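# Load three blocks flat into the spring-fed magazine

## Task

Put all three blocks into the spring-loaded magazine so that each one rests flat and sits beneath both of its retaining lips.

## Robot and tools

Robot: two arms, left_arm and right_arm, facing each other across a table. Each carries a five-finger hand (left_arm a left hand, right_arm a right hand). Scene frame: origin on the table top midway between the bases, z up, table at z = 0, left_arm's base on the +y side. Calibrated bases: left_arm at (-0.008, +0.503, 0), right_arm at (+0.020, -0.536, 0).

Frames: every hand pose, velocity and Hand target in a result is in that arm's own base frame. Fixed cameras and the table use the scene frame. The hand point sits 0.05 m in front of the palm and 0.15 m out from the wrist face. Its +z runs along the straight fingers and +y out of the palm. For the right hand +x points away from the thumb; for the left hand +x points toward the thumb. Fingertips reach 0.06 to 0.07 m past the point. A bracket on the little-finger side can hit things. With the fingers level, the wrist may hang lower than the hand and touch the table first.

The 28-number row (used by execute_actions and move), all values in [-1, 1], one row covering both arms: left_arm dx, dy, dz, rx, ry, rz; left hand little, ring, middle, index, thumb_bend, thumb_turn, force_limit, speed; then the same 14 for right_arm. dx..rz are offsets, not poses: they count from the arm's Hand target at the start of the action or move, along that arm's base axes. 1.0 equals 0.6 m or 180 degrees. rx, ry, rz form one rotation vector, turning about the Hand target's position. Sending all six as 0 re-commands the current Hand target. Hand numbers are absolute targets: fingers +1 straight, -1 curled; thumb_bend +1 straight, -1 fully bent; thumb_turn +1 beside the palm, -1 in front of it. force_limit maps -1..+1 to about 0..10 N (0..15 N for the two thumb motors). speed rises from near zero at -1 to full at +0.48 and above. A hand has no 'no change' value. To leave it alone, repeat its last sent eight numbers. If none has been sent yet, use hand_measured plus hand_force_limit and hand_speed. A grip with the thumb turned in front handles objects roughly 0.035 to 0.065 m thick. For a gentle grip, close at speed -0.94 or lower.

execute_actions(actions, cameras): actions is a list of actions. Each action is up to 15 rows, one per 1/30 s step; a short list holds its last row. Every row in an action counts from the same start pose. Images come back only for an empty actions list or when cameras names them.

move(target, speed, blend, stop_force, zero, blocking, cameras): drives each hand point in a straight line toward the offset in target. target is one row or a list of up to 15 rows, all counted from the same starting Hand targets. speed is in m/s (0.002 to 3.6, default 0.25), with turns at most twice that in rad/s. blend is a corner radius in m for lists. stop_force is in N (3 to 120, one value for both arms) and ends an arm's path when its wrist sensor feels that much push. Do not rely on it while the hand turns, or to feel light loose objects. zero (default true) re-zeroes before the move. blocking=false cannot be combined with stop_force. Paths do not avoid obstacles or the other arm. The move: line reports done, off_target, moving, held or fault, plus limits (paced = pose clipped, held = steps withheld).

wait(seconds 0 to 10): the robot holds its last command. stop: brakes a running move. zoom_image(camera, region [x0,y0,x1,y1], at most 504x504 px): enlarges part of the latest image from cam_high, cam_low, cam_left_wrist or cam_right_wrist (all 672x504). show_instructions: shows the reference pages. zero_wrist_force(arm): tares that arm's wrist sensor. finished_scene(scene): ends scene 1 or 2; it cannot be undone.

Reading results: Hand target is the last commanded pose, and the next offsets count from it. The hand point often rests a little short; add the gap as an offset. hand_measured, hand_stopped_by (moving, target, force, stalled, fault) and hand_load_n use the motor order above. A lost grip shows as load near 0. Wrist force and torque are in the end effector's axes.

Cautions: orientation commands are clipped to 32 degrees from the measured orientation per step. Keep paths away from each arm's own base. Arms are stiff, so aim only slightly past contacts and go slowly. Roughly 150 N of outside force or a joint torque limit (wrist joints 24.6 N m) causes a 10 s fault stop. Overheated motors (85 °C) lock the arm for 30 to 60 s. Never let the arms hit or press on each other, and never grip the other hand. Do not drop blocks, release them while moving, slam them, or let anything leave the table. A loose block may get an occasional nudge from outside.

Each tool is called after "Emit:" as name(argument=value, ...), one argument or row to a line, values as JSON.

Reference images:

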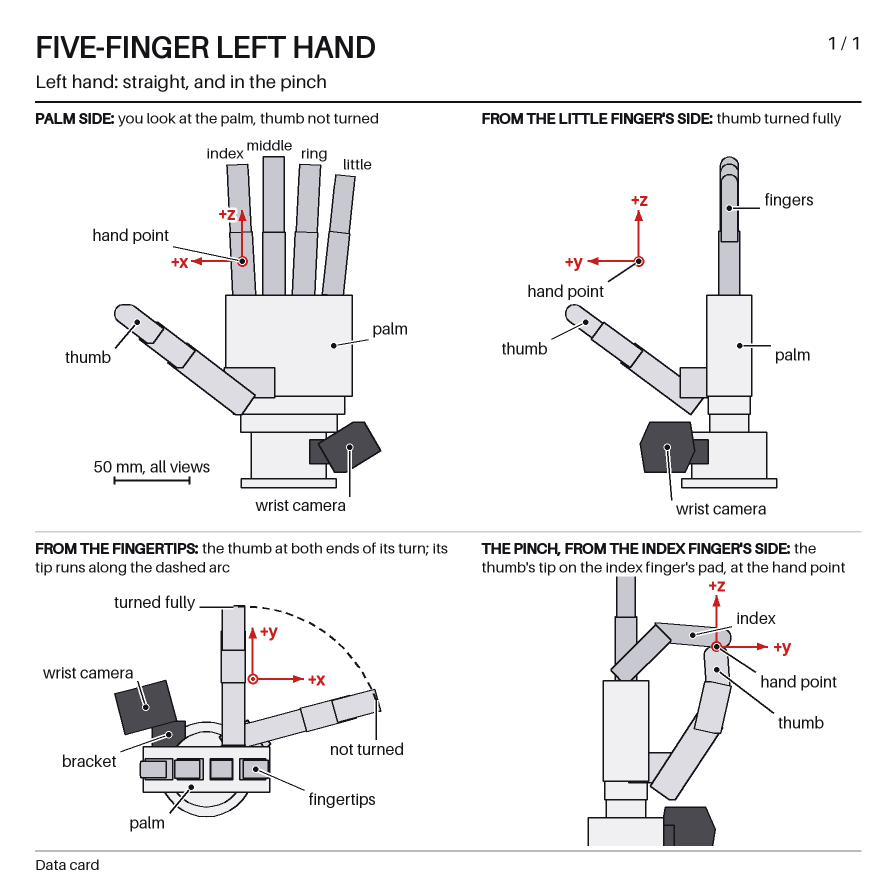

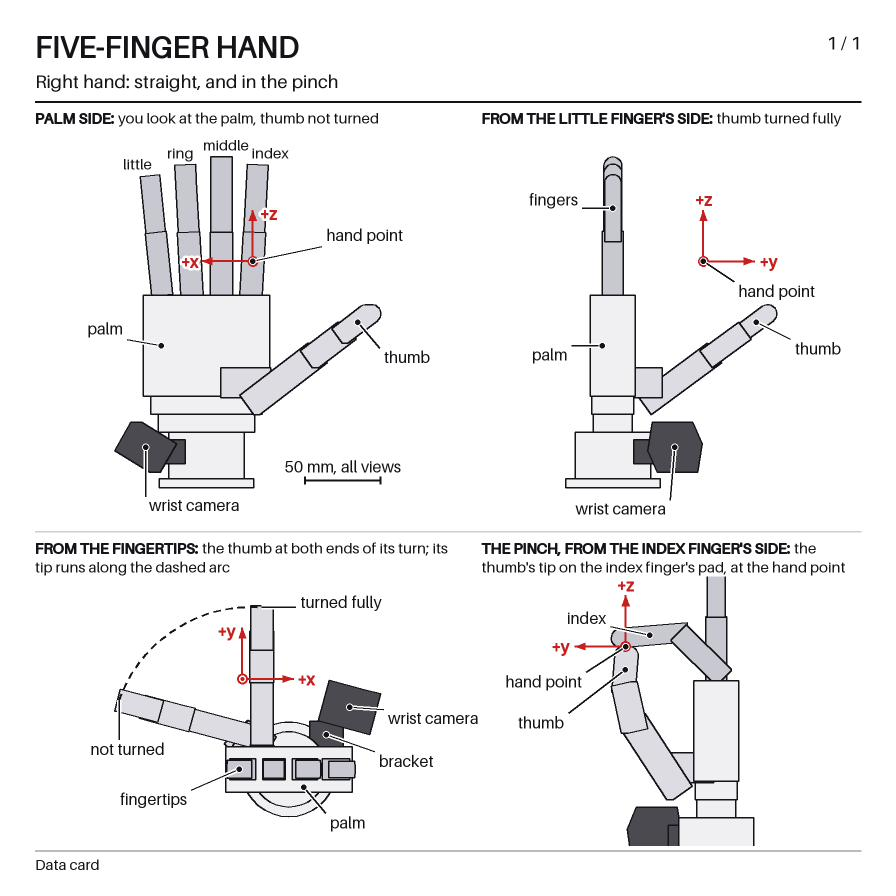

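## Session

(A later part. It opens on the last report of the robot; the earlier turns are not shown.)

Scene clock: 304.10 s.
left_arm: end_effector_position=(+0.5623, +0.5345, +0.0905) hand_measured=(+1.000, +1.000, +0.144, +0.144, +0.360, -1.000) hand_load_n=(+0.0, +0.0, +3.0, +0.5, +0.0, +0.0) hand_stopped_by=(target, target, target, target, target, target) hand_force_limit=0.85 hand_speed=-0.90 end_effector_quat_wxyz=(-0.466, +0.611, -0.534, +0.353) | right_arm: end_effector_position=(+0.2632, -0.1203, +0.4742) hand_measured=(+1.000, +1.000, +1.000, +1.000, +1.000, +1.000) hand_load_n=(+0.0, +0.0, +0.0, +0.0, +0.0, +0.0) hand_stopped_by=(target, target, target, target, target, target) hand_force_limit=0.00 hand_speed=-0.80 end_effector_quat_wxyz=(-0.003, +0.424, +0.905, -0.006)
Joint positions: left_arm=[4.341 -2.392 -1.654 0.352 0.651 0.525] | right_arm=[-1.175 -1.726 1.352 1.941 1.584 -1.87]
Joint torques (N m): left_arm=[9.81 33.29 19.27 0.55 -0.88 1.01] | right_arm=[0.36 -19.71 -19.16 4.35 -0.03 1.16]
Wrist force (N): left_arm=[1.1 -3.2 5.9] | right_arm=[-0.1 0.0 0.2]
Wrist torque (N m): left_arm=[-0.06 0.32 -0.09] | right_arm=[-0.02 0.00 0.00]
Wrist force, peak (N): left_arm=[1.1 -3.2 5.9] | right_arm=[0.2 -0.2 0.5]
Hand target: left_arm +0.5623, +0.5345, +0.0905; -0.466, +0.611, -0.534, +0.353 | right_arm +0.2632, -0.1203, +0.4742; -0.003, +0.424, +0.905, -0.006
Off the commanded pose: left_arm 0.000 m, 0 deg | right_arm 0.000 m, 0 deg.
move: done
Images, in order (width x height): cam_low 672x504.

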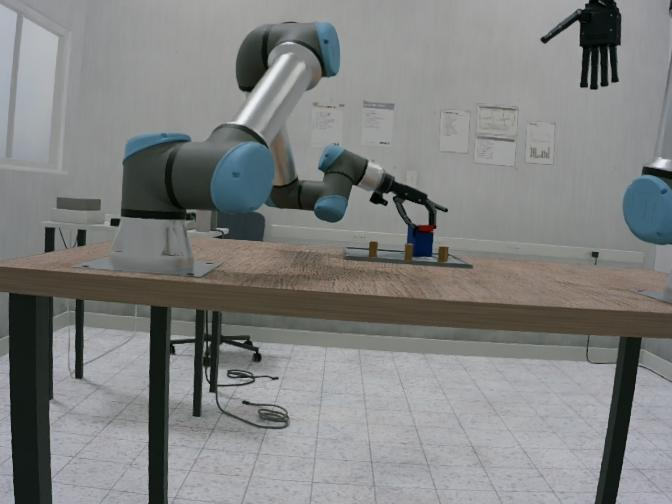

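Emit:
move(
  target=[
    [0.00028,-0.00164,0,0,0,0,1,1,0.3,0.3,0.45,-1,0.85,-0.8,0,0,0,0,0,0,1,1,1,1,1,1,0,-0.8],
    [0.00028,-0.00164,0.085,0,0,0,1,1,0.3,0.3,0.45,-1,0.85,-0.8,0,0,0,0,0,0,1,1,1,1,1,1,0,-0.8],
    [-0.0132,-0.0585,0.085,-0.0247,0.0109,0.0079,1,1,1,0,1,1,0.85,0,0,0,0,0,0,0,1,1,1,1,1,1,0,-0.8],
  ],
  speed=[0.02,0.08,0.15],
  cameras=["cam_left_wrist","cam_low"],
)

Emit:
zoom_image(
  camera="cam_low",
  region=[405, 205, 440, 240],
)

Scene clock: 309.57 s.
left_arm: end_effector_position=(+0.5544, +0.4994, +0.1415) hand_measured=(+1.000, +1.000, +1.000, +0.000, +1.000, +1.000) hand_load_n=(+0.0, +0.0, +0.0, -0.5, +0.0, -0.5) hand_stopped_by=(target, target, target, target, target, target) hand_force_limit=0.85 hand_speed=0.00 end_effector_quat_wxyz=(-0.437, +0.641, -0.520, +0.357) | right_arm: end_effector_position=(+0.2632, -0.1203, +0.4742) hand_measured=(+1.000, +1.000, +1.000, +1.000, +1.000, +1.000) hand_load_n=(+0.0, +0.0, +0.0, +0.0, +0.0, +0.0) hand_stopped_by=(target, target, target, target, target, target) hand_force_limit=0.00 hand_speed=-0.80 end_effector_quat_wxyz=(-0.003, +0.424, +0.905, -0.006)
Joint positions: left_arm=[4.327 -2.229 -1.751 0.226 0.685 0.494] | right_arm=[-1.175 -1.726 1.352 1.941 1.584 -1.87]
Joint torques (N m): left_arm=[-10.16 49.86 7.26 0.23 1.04 -1.26] | right_arm=[-0.4 -19.21 -19.61 4.32 -0.07 1.17]
Wrist force (N): left_arm=[-0.5 -1.6 2.1] | right_arm=[0.0 -0.2 0.2]
Wrist torque (N m): left_arm=[-0.04 0.16 0.06] | right_arm=[-0.05 -0.01 0.00]
Wrist force, peak (N): left_arm=[1.4 -3.2 5.9] | right_arm=[-0.1 -0.2 0.6]
Hand target: left_arm +0.5544, +0.4994, +0.1415; -0.437, +0.641, -0.520, +0.357 | right_arm +0.2632, -0.1203, +0.4742; -0.003, +0.424, +0.905, -0.006
Off the commanded pose: left_arm 0.000 m, 0 deg | right_arm 0.000 m, 0 deg.
move: done
camera_calibration:
cam_left_wrist: T_world_to_cam=[[0.390233, -0.127732, 0.911813, -0.28591], [-0.372271, -0.927659, 0.0293702, 0.659003], [0.8421, -0.350902, -0.409554, -0.120828], [0, 0, 0, 1]] pos_world=[0.458649, 0.532412, 0.191856]
Images, in order (width x height): cam_low 672x504, cam_left_wrist 672x504.

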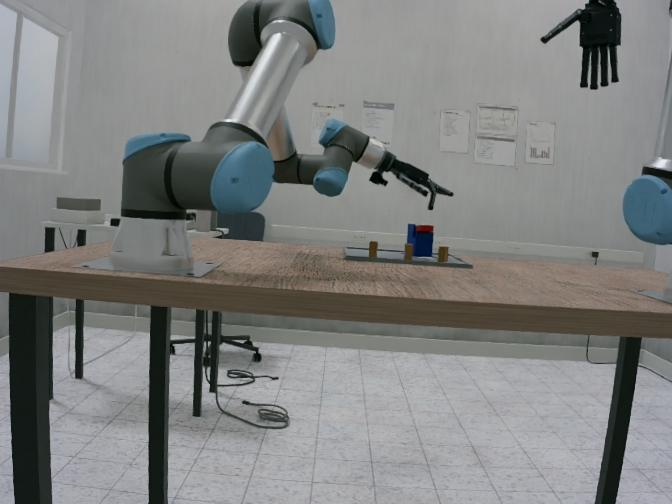

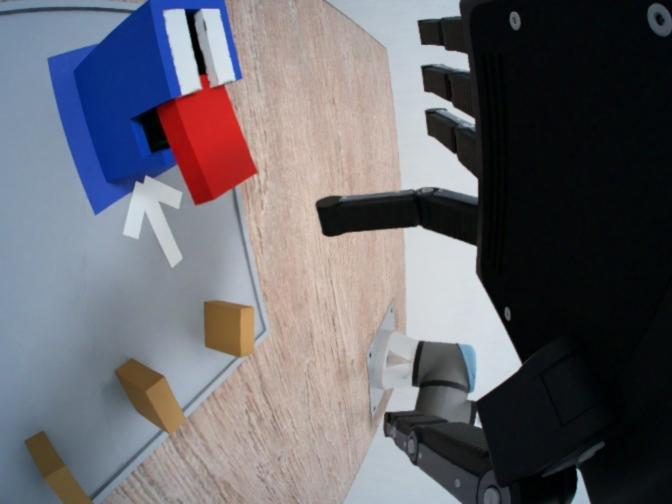

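Scaled by 14.400 from the camera's 672x504 image, which has a finer 960x720 frame.

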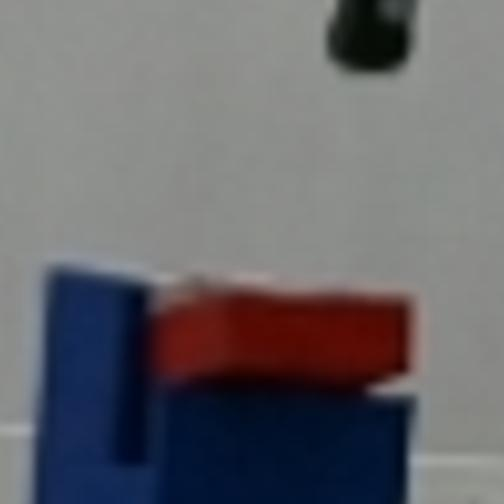

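Stable. Now push.

Emit:
move(
  target=[0,0,-0.0767,0,0,0,1,1,1,0,1,1,0.85,0,0,0,0,0,0,0,1,1,1,1,1,1,0,-0.8],
  speed=0.1,
)

Emit:
move(
  target=[-0.01213,0.07026,0,0,0,0,1,1,1,0,1,1,0.85,0,0,0,0,0,0,0,1,1,1,1,1,1,0,-0.8],
  speed=0.02,
  stop_force=17,
  cameras=["cam_left_wrist","cam_low"],
)

Emit:
zoom_image(
  camera="cam_low",
  region=[405, 205, 440, 240],
)

Emit:
zoom_image(
  camera="cam_left_wrist",
  region=[200, 50, 400, 250],
)

Scene clock: 311.27 s.
left_arm: end_effector_position=(+0.5544, +0.4994, +0.0957) hand_measured=(+1.000, +1.000, +1.000, +0.000, +1.000, +1.000) hand_load_n=(+0.0, +0.0, +0.0, +0.0, +0.0, -0.5) hand_stopped_by=(target, target, target, target, target, target) hand_force_limit=0.85 hand_speed=0.00 end_effector_quat_wxyz=(-0.437, +0.641, -0.520, +0.357) | right_arm: end_effector_position=(+0.2632, -0.1203, +0.4742) hand_measured=(+1.000, +1.000, +1.000, +1.000, +1.000, +1.000) hand_load_n=(+0.0, +0.0, +0.0, +0.0, +0.0, +0.0) hand_stopped_by=(target, target, target, target, target, target) hand_force_limit=0.00 hand_speed=-0.80 end_effector_quat_wxyz=(-0.003, +0.424, +0.905, -0.006)
Joint positions: left_arm=[4.327 -2.314 -1.757 0.317 0.685 0.495] | right_arm=[-1.175 -1.726 1.352 1.941 1.584 -1.87]
Joint torques (N m): left_arm=[7.09 27.69 21.6 4.38 -0.8 -1.36] | right_arm=[0.05 -19.21 -18.73 4.36 0.02 1.15]
Wrist force (N): left_arm=[-0.8 -1.8 2.4] | right_arm=[0.1 -0.3 0.3]
Wrist torque (N m): left_arm=[-0.10 0.20 0.05] | right_arm=[-0.05 -0.03 0.00]
Wrist force, peak (N): left_arm=[-0.8 -2.4 2.4] | right_arm=[0.0 -0.1 0.4]
Hand target: left_arm +0.5544, +0.4994, +0.0955; -0.437, +0.641, -0.520, +0.357 | right_arm +0.2632, -0.1203, +0.4742; -0.003, +0.424, +0.905, -0.006
Off the commanded pose: left_arm 0.000 m, 0 deg | right_arm 0.000 m, 0 deg.
move: done

Scene clock: 314.47 s.
left_arm: end_effector_position=(+0.5471, +0.5416, +0.0955) hand_measured=(+1.000, +1.000, +1.000, +0.000, +1.000, +1.000) hand_load_n=(+0.0, +0.0, -0.5, +0.0, +0.0, +0.0) hand_stopped_by=(target, target, target, target, target, target) hand_force_limit=0.85 hand_speed=0.00 end_effector_quat_wxyz=(-0.437, +0.641, -0.520, +0.357) | right_arm: end_effector_position=(+0.2632, -0.1203, +0.4742) hand_measured=(+1.000, +1.000, +1.000, +1.000, +1.000, +1.000) hand_load_n=(+0.0, +0.0, +0.0, +0.0, +0.0, +0.0) hand_stopped_by=(target, target, target, target, target, target) hand_force_limit=0.00 hand_speed=-0.80 end_effector_quat_wxyz=(-0.003, +0.424, +0.905, -0.006)
Joint positions: left_arm=[4.364 -2.355 -1.661 0.234 0.655 0.529] | right_arm=[-1.175 -1.726 1.352 1.941 1.584 -1.87]
Joint torques (N m): left_arm=[11.05 31.3 21.91 -0.05 -2.55 1.34] | right_arm=[-0.12 -19.62 -18.81 4.34 -0.1 1.12]
Wrist force (N): left_arm=[-0.8 -1.3 2.2] | right_arm=[0.1 -0.2 0.3]
Wrist torque (N m): left_arm=[-0.02 0.19 -0.11] | right_arm=[-0.04 -0.03 0.00]
Wrist force, peak (N): left_arm=[7.9 1.4 2.9] | right_arm=[0.3 -0.1 0.4]
Hand target: left_arm +0.5471, +0.5416, +0.0955; -0.437, +0.641, -0.520, +0.357 | right_arm +0.2632, -0.1203, +0.4742; -0.003, +0.424, +0.905, -0.006
Off the commanded pose: left_arm 0.000 m, 0 deg | right_arm 0.000 m, 0 deg.
move: done
camera_calibration:
cam_left_wrist: T_world_to_cam=[[0.390233, -0.127732, 0.911813, -0.235728], [-0.372271, -0.927659, 0.0293702, 0.696784], [0.8421, -0.350902, -0.409554, -0.118712], [0, 0, 0, 1]] pos_world=[0.451349, 0.574612, 0.145856]
Images, in order (width x height): cam_low 672x504, cam_left_wrist 672x504.

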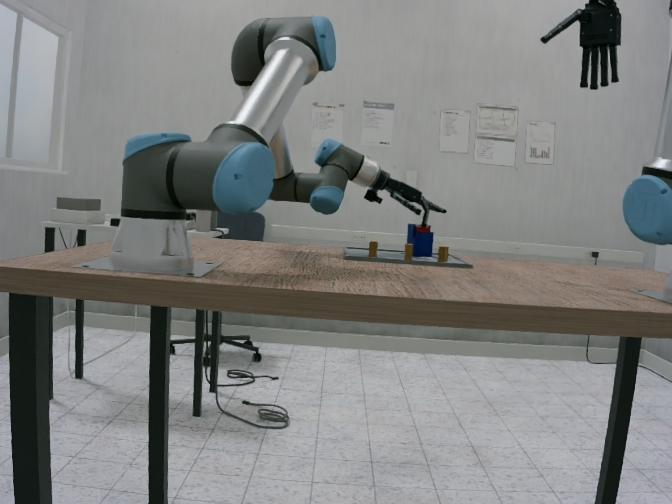

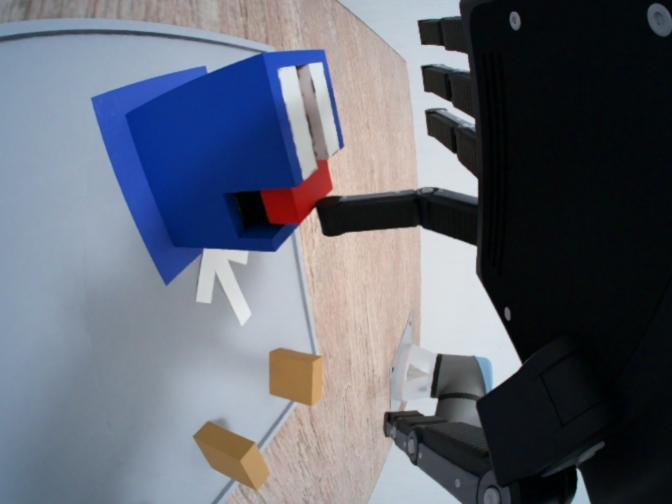

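Scaled by 14.400 from the camera's 672x504 image, which has a finer 960x720 frame.

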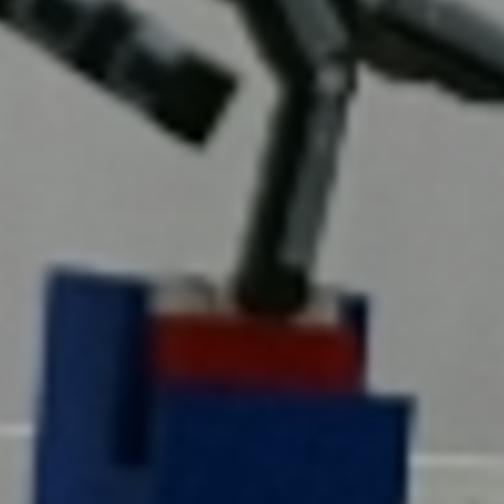

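Scaled by 2.520 from the camera's 672x504 image, which has a finer 960x720 frame.

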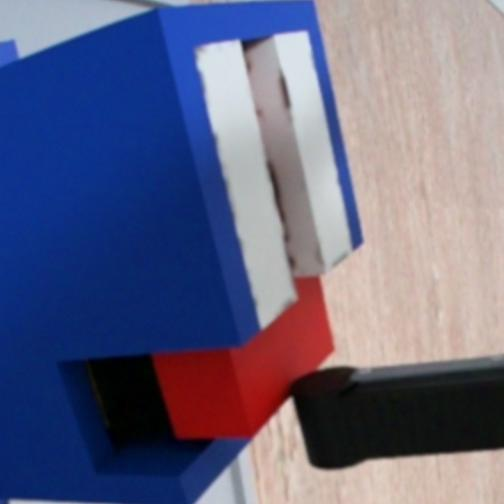

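Emit:
move(
  target=[
    [0,0,0.01,0,0,0,1,1,1,0,1,1,0.85,0,0,0,0,0,0,0,1,1,1,1,1,1,0,-0.8],
    [0.00623,-0.03612,0.01,0,0,0,1,1,1,0,1,1,0.85,0,0,0,0,0,0,0,1,1,1,1,1,1,0,-0.8],
    [0.00623,-0.03612,-0.0083,0,0,0,1,1,1,0,1,1,0.85,0,0,0,0,0,0,0,1,1,1,1,1,1,0,-0.8],
  ],
  speed=[0.05,0.08,0.05],
  blend=0.002,
)

Emit:
move(
  target=[-0.00666,0.0386,0,0,0,0,1,1,1,0,1,1,0.85,0,0,0,0,0,0,0,1,1,1,1,1,1,0,-0.8],
  speed=0.012,
  stop_force=10,
  cameras=["cam_left_wrist","cam_low"],
)

Emit:
zoom_image(
  camera="cam_low",
  region=[405, 205, 440, 240],
)

Emit:
zoom_image(
  camera="cam_left_wrist",
  region=[200, 50, 400, 250],
)

Scene clock: 316.43 s.
left_arm: end_effector_position=(+0.5508, +0.5199, +0.0906) hand_measured=(+1.000, +1.000, +1.000, +0.000, +1.000, +1.000) hand_load_n=(+0.0, +0.0, +0.0, +0.0, +0.0, +0.0) hand_stopped_by=(target, target, target, target, target, target) hand_force_limit=0.85 hand_speed=0.00 end_effector_quat_wxyz=(-0.437, +0.641, -0.520, +0.357) | right_arm: end_effector_position=(+0.2632, -0.1203, +0.4742) hand_measured=(+1.000, +1.000, +1.000, +1.000, +1.000, +1.000) hand_load_n=(+0.0, +0.0, +0.0, -0.5, +0.0, +0.0) hand_stopped_by=(target, target, target, target, target, target) hand_force_limit=0.00 hand_speed=-0.80 end_effector_quat_wxyz=(-0.003, +0.424, +0.905, -0.006)
Joint positions: left_arm=[4.346 -2.343 -1.711 0.286 0.67 0.512] | right_arm=[-1.175 -1.726 1.352 1.941 1.584 -1.87]
Joint torques (N m): left_arm=[-9.05 29.02 7.64 4.06 1.23 -1.36] | right_arm=[-0.56 -19.44 -18.75 4.32 -0.09 1.18]
Wrist force (N): left_arm=[-0.5 -1.8 2.5] | right_arm=[0.0 -0.1 0.4]
Wrist torque (N m): left_arm=[-0.11 0.15 0.06] | right_arm=[-0.04 -0.02 0.00]
Wrist force, peak (N): left_arm=[-0.5 -2.3 2.3] | right_arm=[0.2 0.0 0.4]
Hand target: left_arm +0.5508, +0.5199, +0.0905; -0.437, +0.641, -0.520, +0.357 | right_arm +0.2632, -0.1203, +0.4742; -0.003, +0.424, +0.905, -0.006
Off the commanded pose: left_arm 0.000 m, 0 deg | right_arm 0.000 m, 0 deg.
move: done

Scene clock: 319.57 s.
left_arm: end_effector_position=(+0.5472, +0.5412, +0.0905) hand_measured=(+1.000, +1.000, +1.000, +0.000, +1.000, +1.000) hand_load_n=(+0.0, +0.0, +0.0, +3.5, +0.0, +0.0) hand_stopped_by=(target, target, target, target, target, target) hand_force_limit=0.85 hand_speed=0.00 end_effector_quat_wxyz=(-0.437, +0.641, -0.520, +0.357) | right_arm: end_effector_position=(+0.2632, -0.1203, +0.4742) hand_measured=(+1.000, +1.000, +1.000, +1.000, +1.000, +1.000) hand_load_n=(+0.0, +0.0, +0.0, +0.0, +0.0, +0.0) hand_stopped_by=(target, target, target, target, target, target) hand_force_limit=0.00 hand_speed=-0.80 end_effector_quat_wxyz=(-0.003, +0.424, +0.905, -0.006)
Joint positions: left_arm=[4.364 -2.364 -1.661 0.244 0.655 0.529] | right_arm=[-1.175 -1.726 1.352 1.941 1.584 -1.87]
Joint torques (N m): left_arm=[-1.19 53.67 10.14 4.86 2.71 -0.65] | right_arm=[-0.46 -19.49 -18.84 4.37 -0.02 1.17]
Wrist force (N): left_arm=[8.7 -2.3 5.0] | right_arm=[-0.1 -0.1 0.2]
Wrist torque (N m): left_arm=[-0.04 0.48 -0.13] | right_arm=[-0.03 0.00 -0.01]
Wrist force, peak (N): left_arm=[13.9 -2.1 4.7] | right_arm=[0.0 -0.2 0.5]
Hand target: left_arm +0.5472, +0.5412, +0.0905; -0.437, +0.641, -0.520, +0.357 (not the last commanded pose) | right_arm +0.2632, -0.1203, +0.4742; -0.003, +0.424, +0.905, -0.006
Off the commanded pose: left_arm 0.002 m, 0 deg | right_arm 0.000 m, 0 deg.
move: contact (left_arm)
camera_calibration:
cam_left_wrist: T_world_to_cam=[[0.390178, -0.127708, 0.91184, -0.231253], [-0.372383, -0.927613, 0.0294269, 0.696612], [0.842076, -0.351035, -0.40949, -0.120906], [0, 0, 0, 1]] pos_world=[0.451448, 0.574212, 0.140856]
Images, in order (width x height): cam_low 672x504, cam_left_wrist 672x504.

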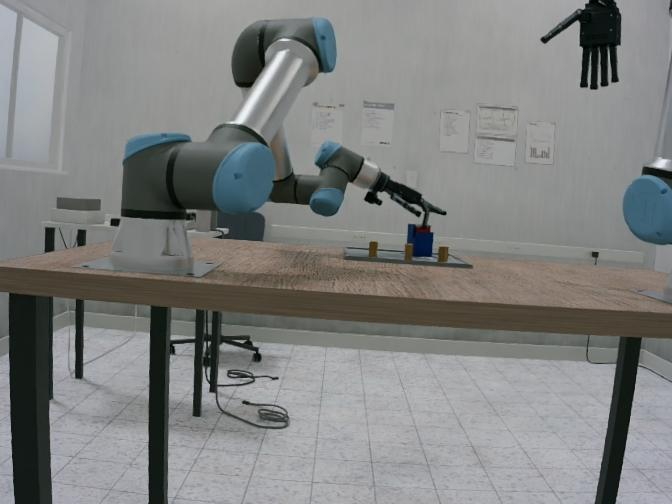

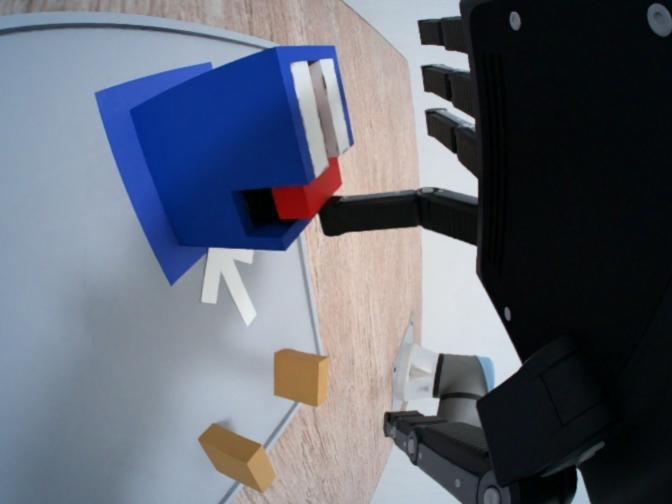

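Scaled by 14.400 from the camera's 672x504 image, which has a finer 960x720 frame.

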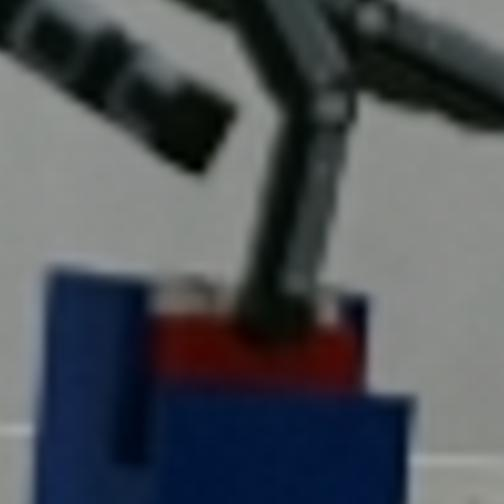

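Scaled by 2.520 from the camera's 672x504 image, which has a finer 960x720 frame.

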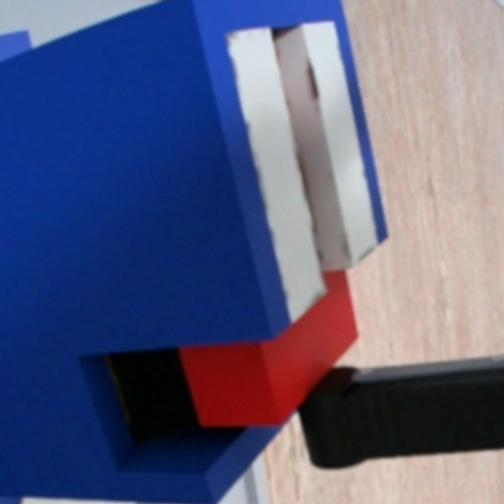

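Emit:
move(
  target=[
    [0.0011,-0.0066,0,0,0,0,1,1,1,0,1,1,0.85,0,0,0,0,0,0,0,1,1,1,1,1,1,0,-0.8],
    [0.0011,-0.0066,0.12,0,0,0,1,1,1,0,1,1,0.85,0,0,0,0,0,0,0,1,1,1,1,1,1,0,-0.8],
    [0.02,-0.12,0.16,0,0,0,1,1,1,0,1,1,0.85,0,0,0,0,0,0,0,1,1,1,1,1,1,0,-0.8],
  ],
  speed=[0.03,0.1,0.15],
  blend=[0,0.03,0],
  cameras=["cam_left_wrist","cam_low"],
)

Emit:
zoom_image(
  camera="cam_low",
  region=[405, 205, 440, 240],
)

Emit:
zoom_image(
  camera="cam_left_wrist",
  region=[60, 0, 260, 200],
)

Scene clock: 322.77 s.
left_arm: end_effector_position=(+0.5592, +0.4694, +0.1864) hand_measured=(+1.000, +1.000, +1.000, +0.000, +1.000, +1.000) hand_load_n=(+0.0, +0.0, +0.0, -0.5, -0.5, +0.0) hand_stopped_by=(target, target, target, target, target, target) hand_force_limit=0.85 hand_speed=0.00 end_effector_quat_wxyz=(-0.437, +0.641, -0.520, +0.357) | right_arm: end_effector_position=(+0.2632, -0.1203, +0.4742) hand_measured=(+1.000, +1.000, +1.000, +1.000, +1.000, +1.000) hand_load_n=(+0.0, +0.0, +0.0, +0.0, +0.0, +0.0) hand_stopped_by=(target, target, target, target, target, target) hand_force_limit=0.00 hand_speed=-0.80 end_effector_quat_wxyz=(-0.003, +0.424, +0.905, -0.006)
Joint positions: left_arm=[4.299 -2.119 -1.797 0.181 0.708 0.469] | right_arm=[-1.175 -1.726 1.352 1.941 1.584 -1.87]
Joint torques (N m): left_arm=[-9.67 46.83 6.79 4.36 1.79 -1.48] | right_arm=[-0.45 -19.83 -18.98 4.36 0.05 1.13]
Wrist force (N): left_arm=[-0.4 -1.8 2.2] | right_arm=[0.0 -0.1 0.2]
Wrist torque (N m): left_arm=[-0.08 0.17 0.10] | right_arm=[-0.04 -0.01 0.00]
Wrist force, peak (N): left_arm=[9.1 -2.1 5.5] | right_arm=[0.0 -0.2 0.5]
Hand target: left_arm +0.5592, +0.4692, +0.1865; -0.437, +0.641, -0.520, +0.357 | right_arm +0.2632, -0.1203, +0.4742; -0.003, +0.424, +0.905, -0.006
Off the commanded pose: left_arm 0.000 m, 0 deg | right_arm 0.000 m, 0 deg.
move: done
camera_calibration:
cam_left_wrist: T_world_to_cam=[[0.390168, -0.127704, 0.911845, -0.332548], [-0.372461, -0.92758, 0.0294643, 0.631667], [0.842046, -0.351122, -0.409476, -0.11689], [0, 0, 0, 1]] pos_world=[0.463447, 0.502412, 0.236757]
Images, in order (width x height): cam_low 672x504, cam_left_wrist 672x504.

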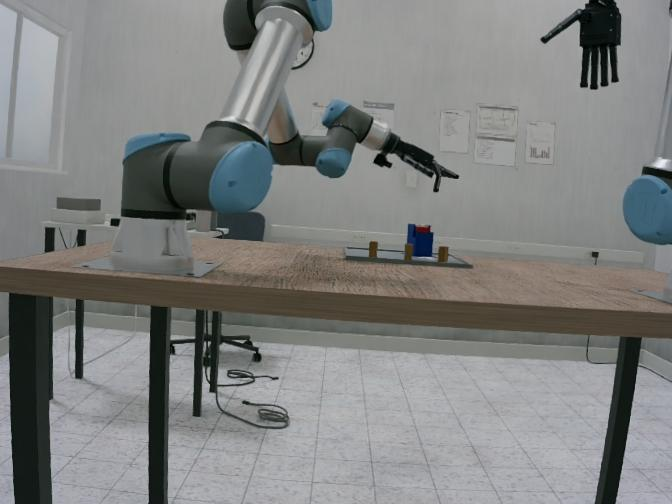

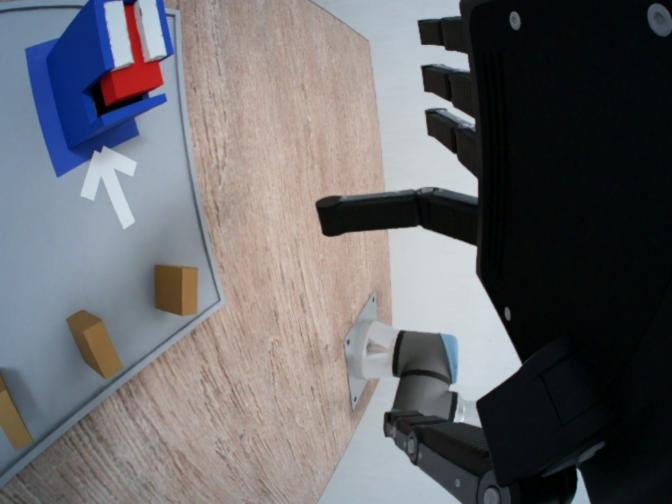

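Scaled by 14.400 from the camera's 672x504 image, which has a finer 960x720 frame.

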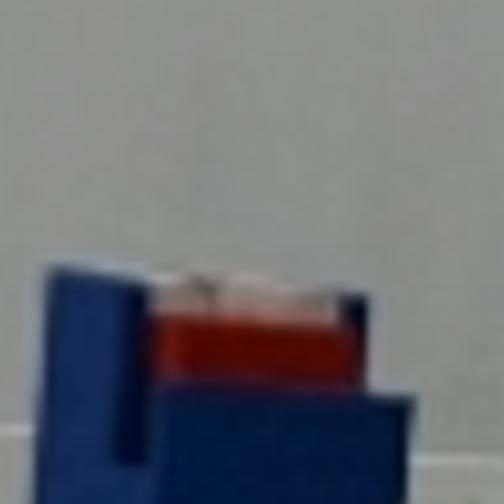

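Scaled by 2.520 from the camera's 672x504 image, which has a finer 960x720 frame.

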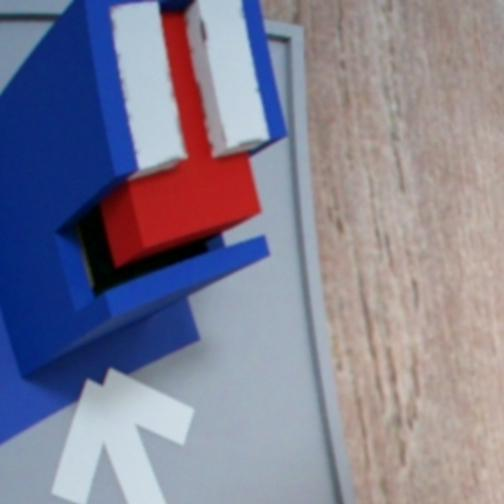

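Emit:
finished_scene(
  scene=2,
)

The scene is finished: the task was done.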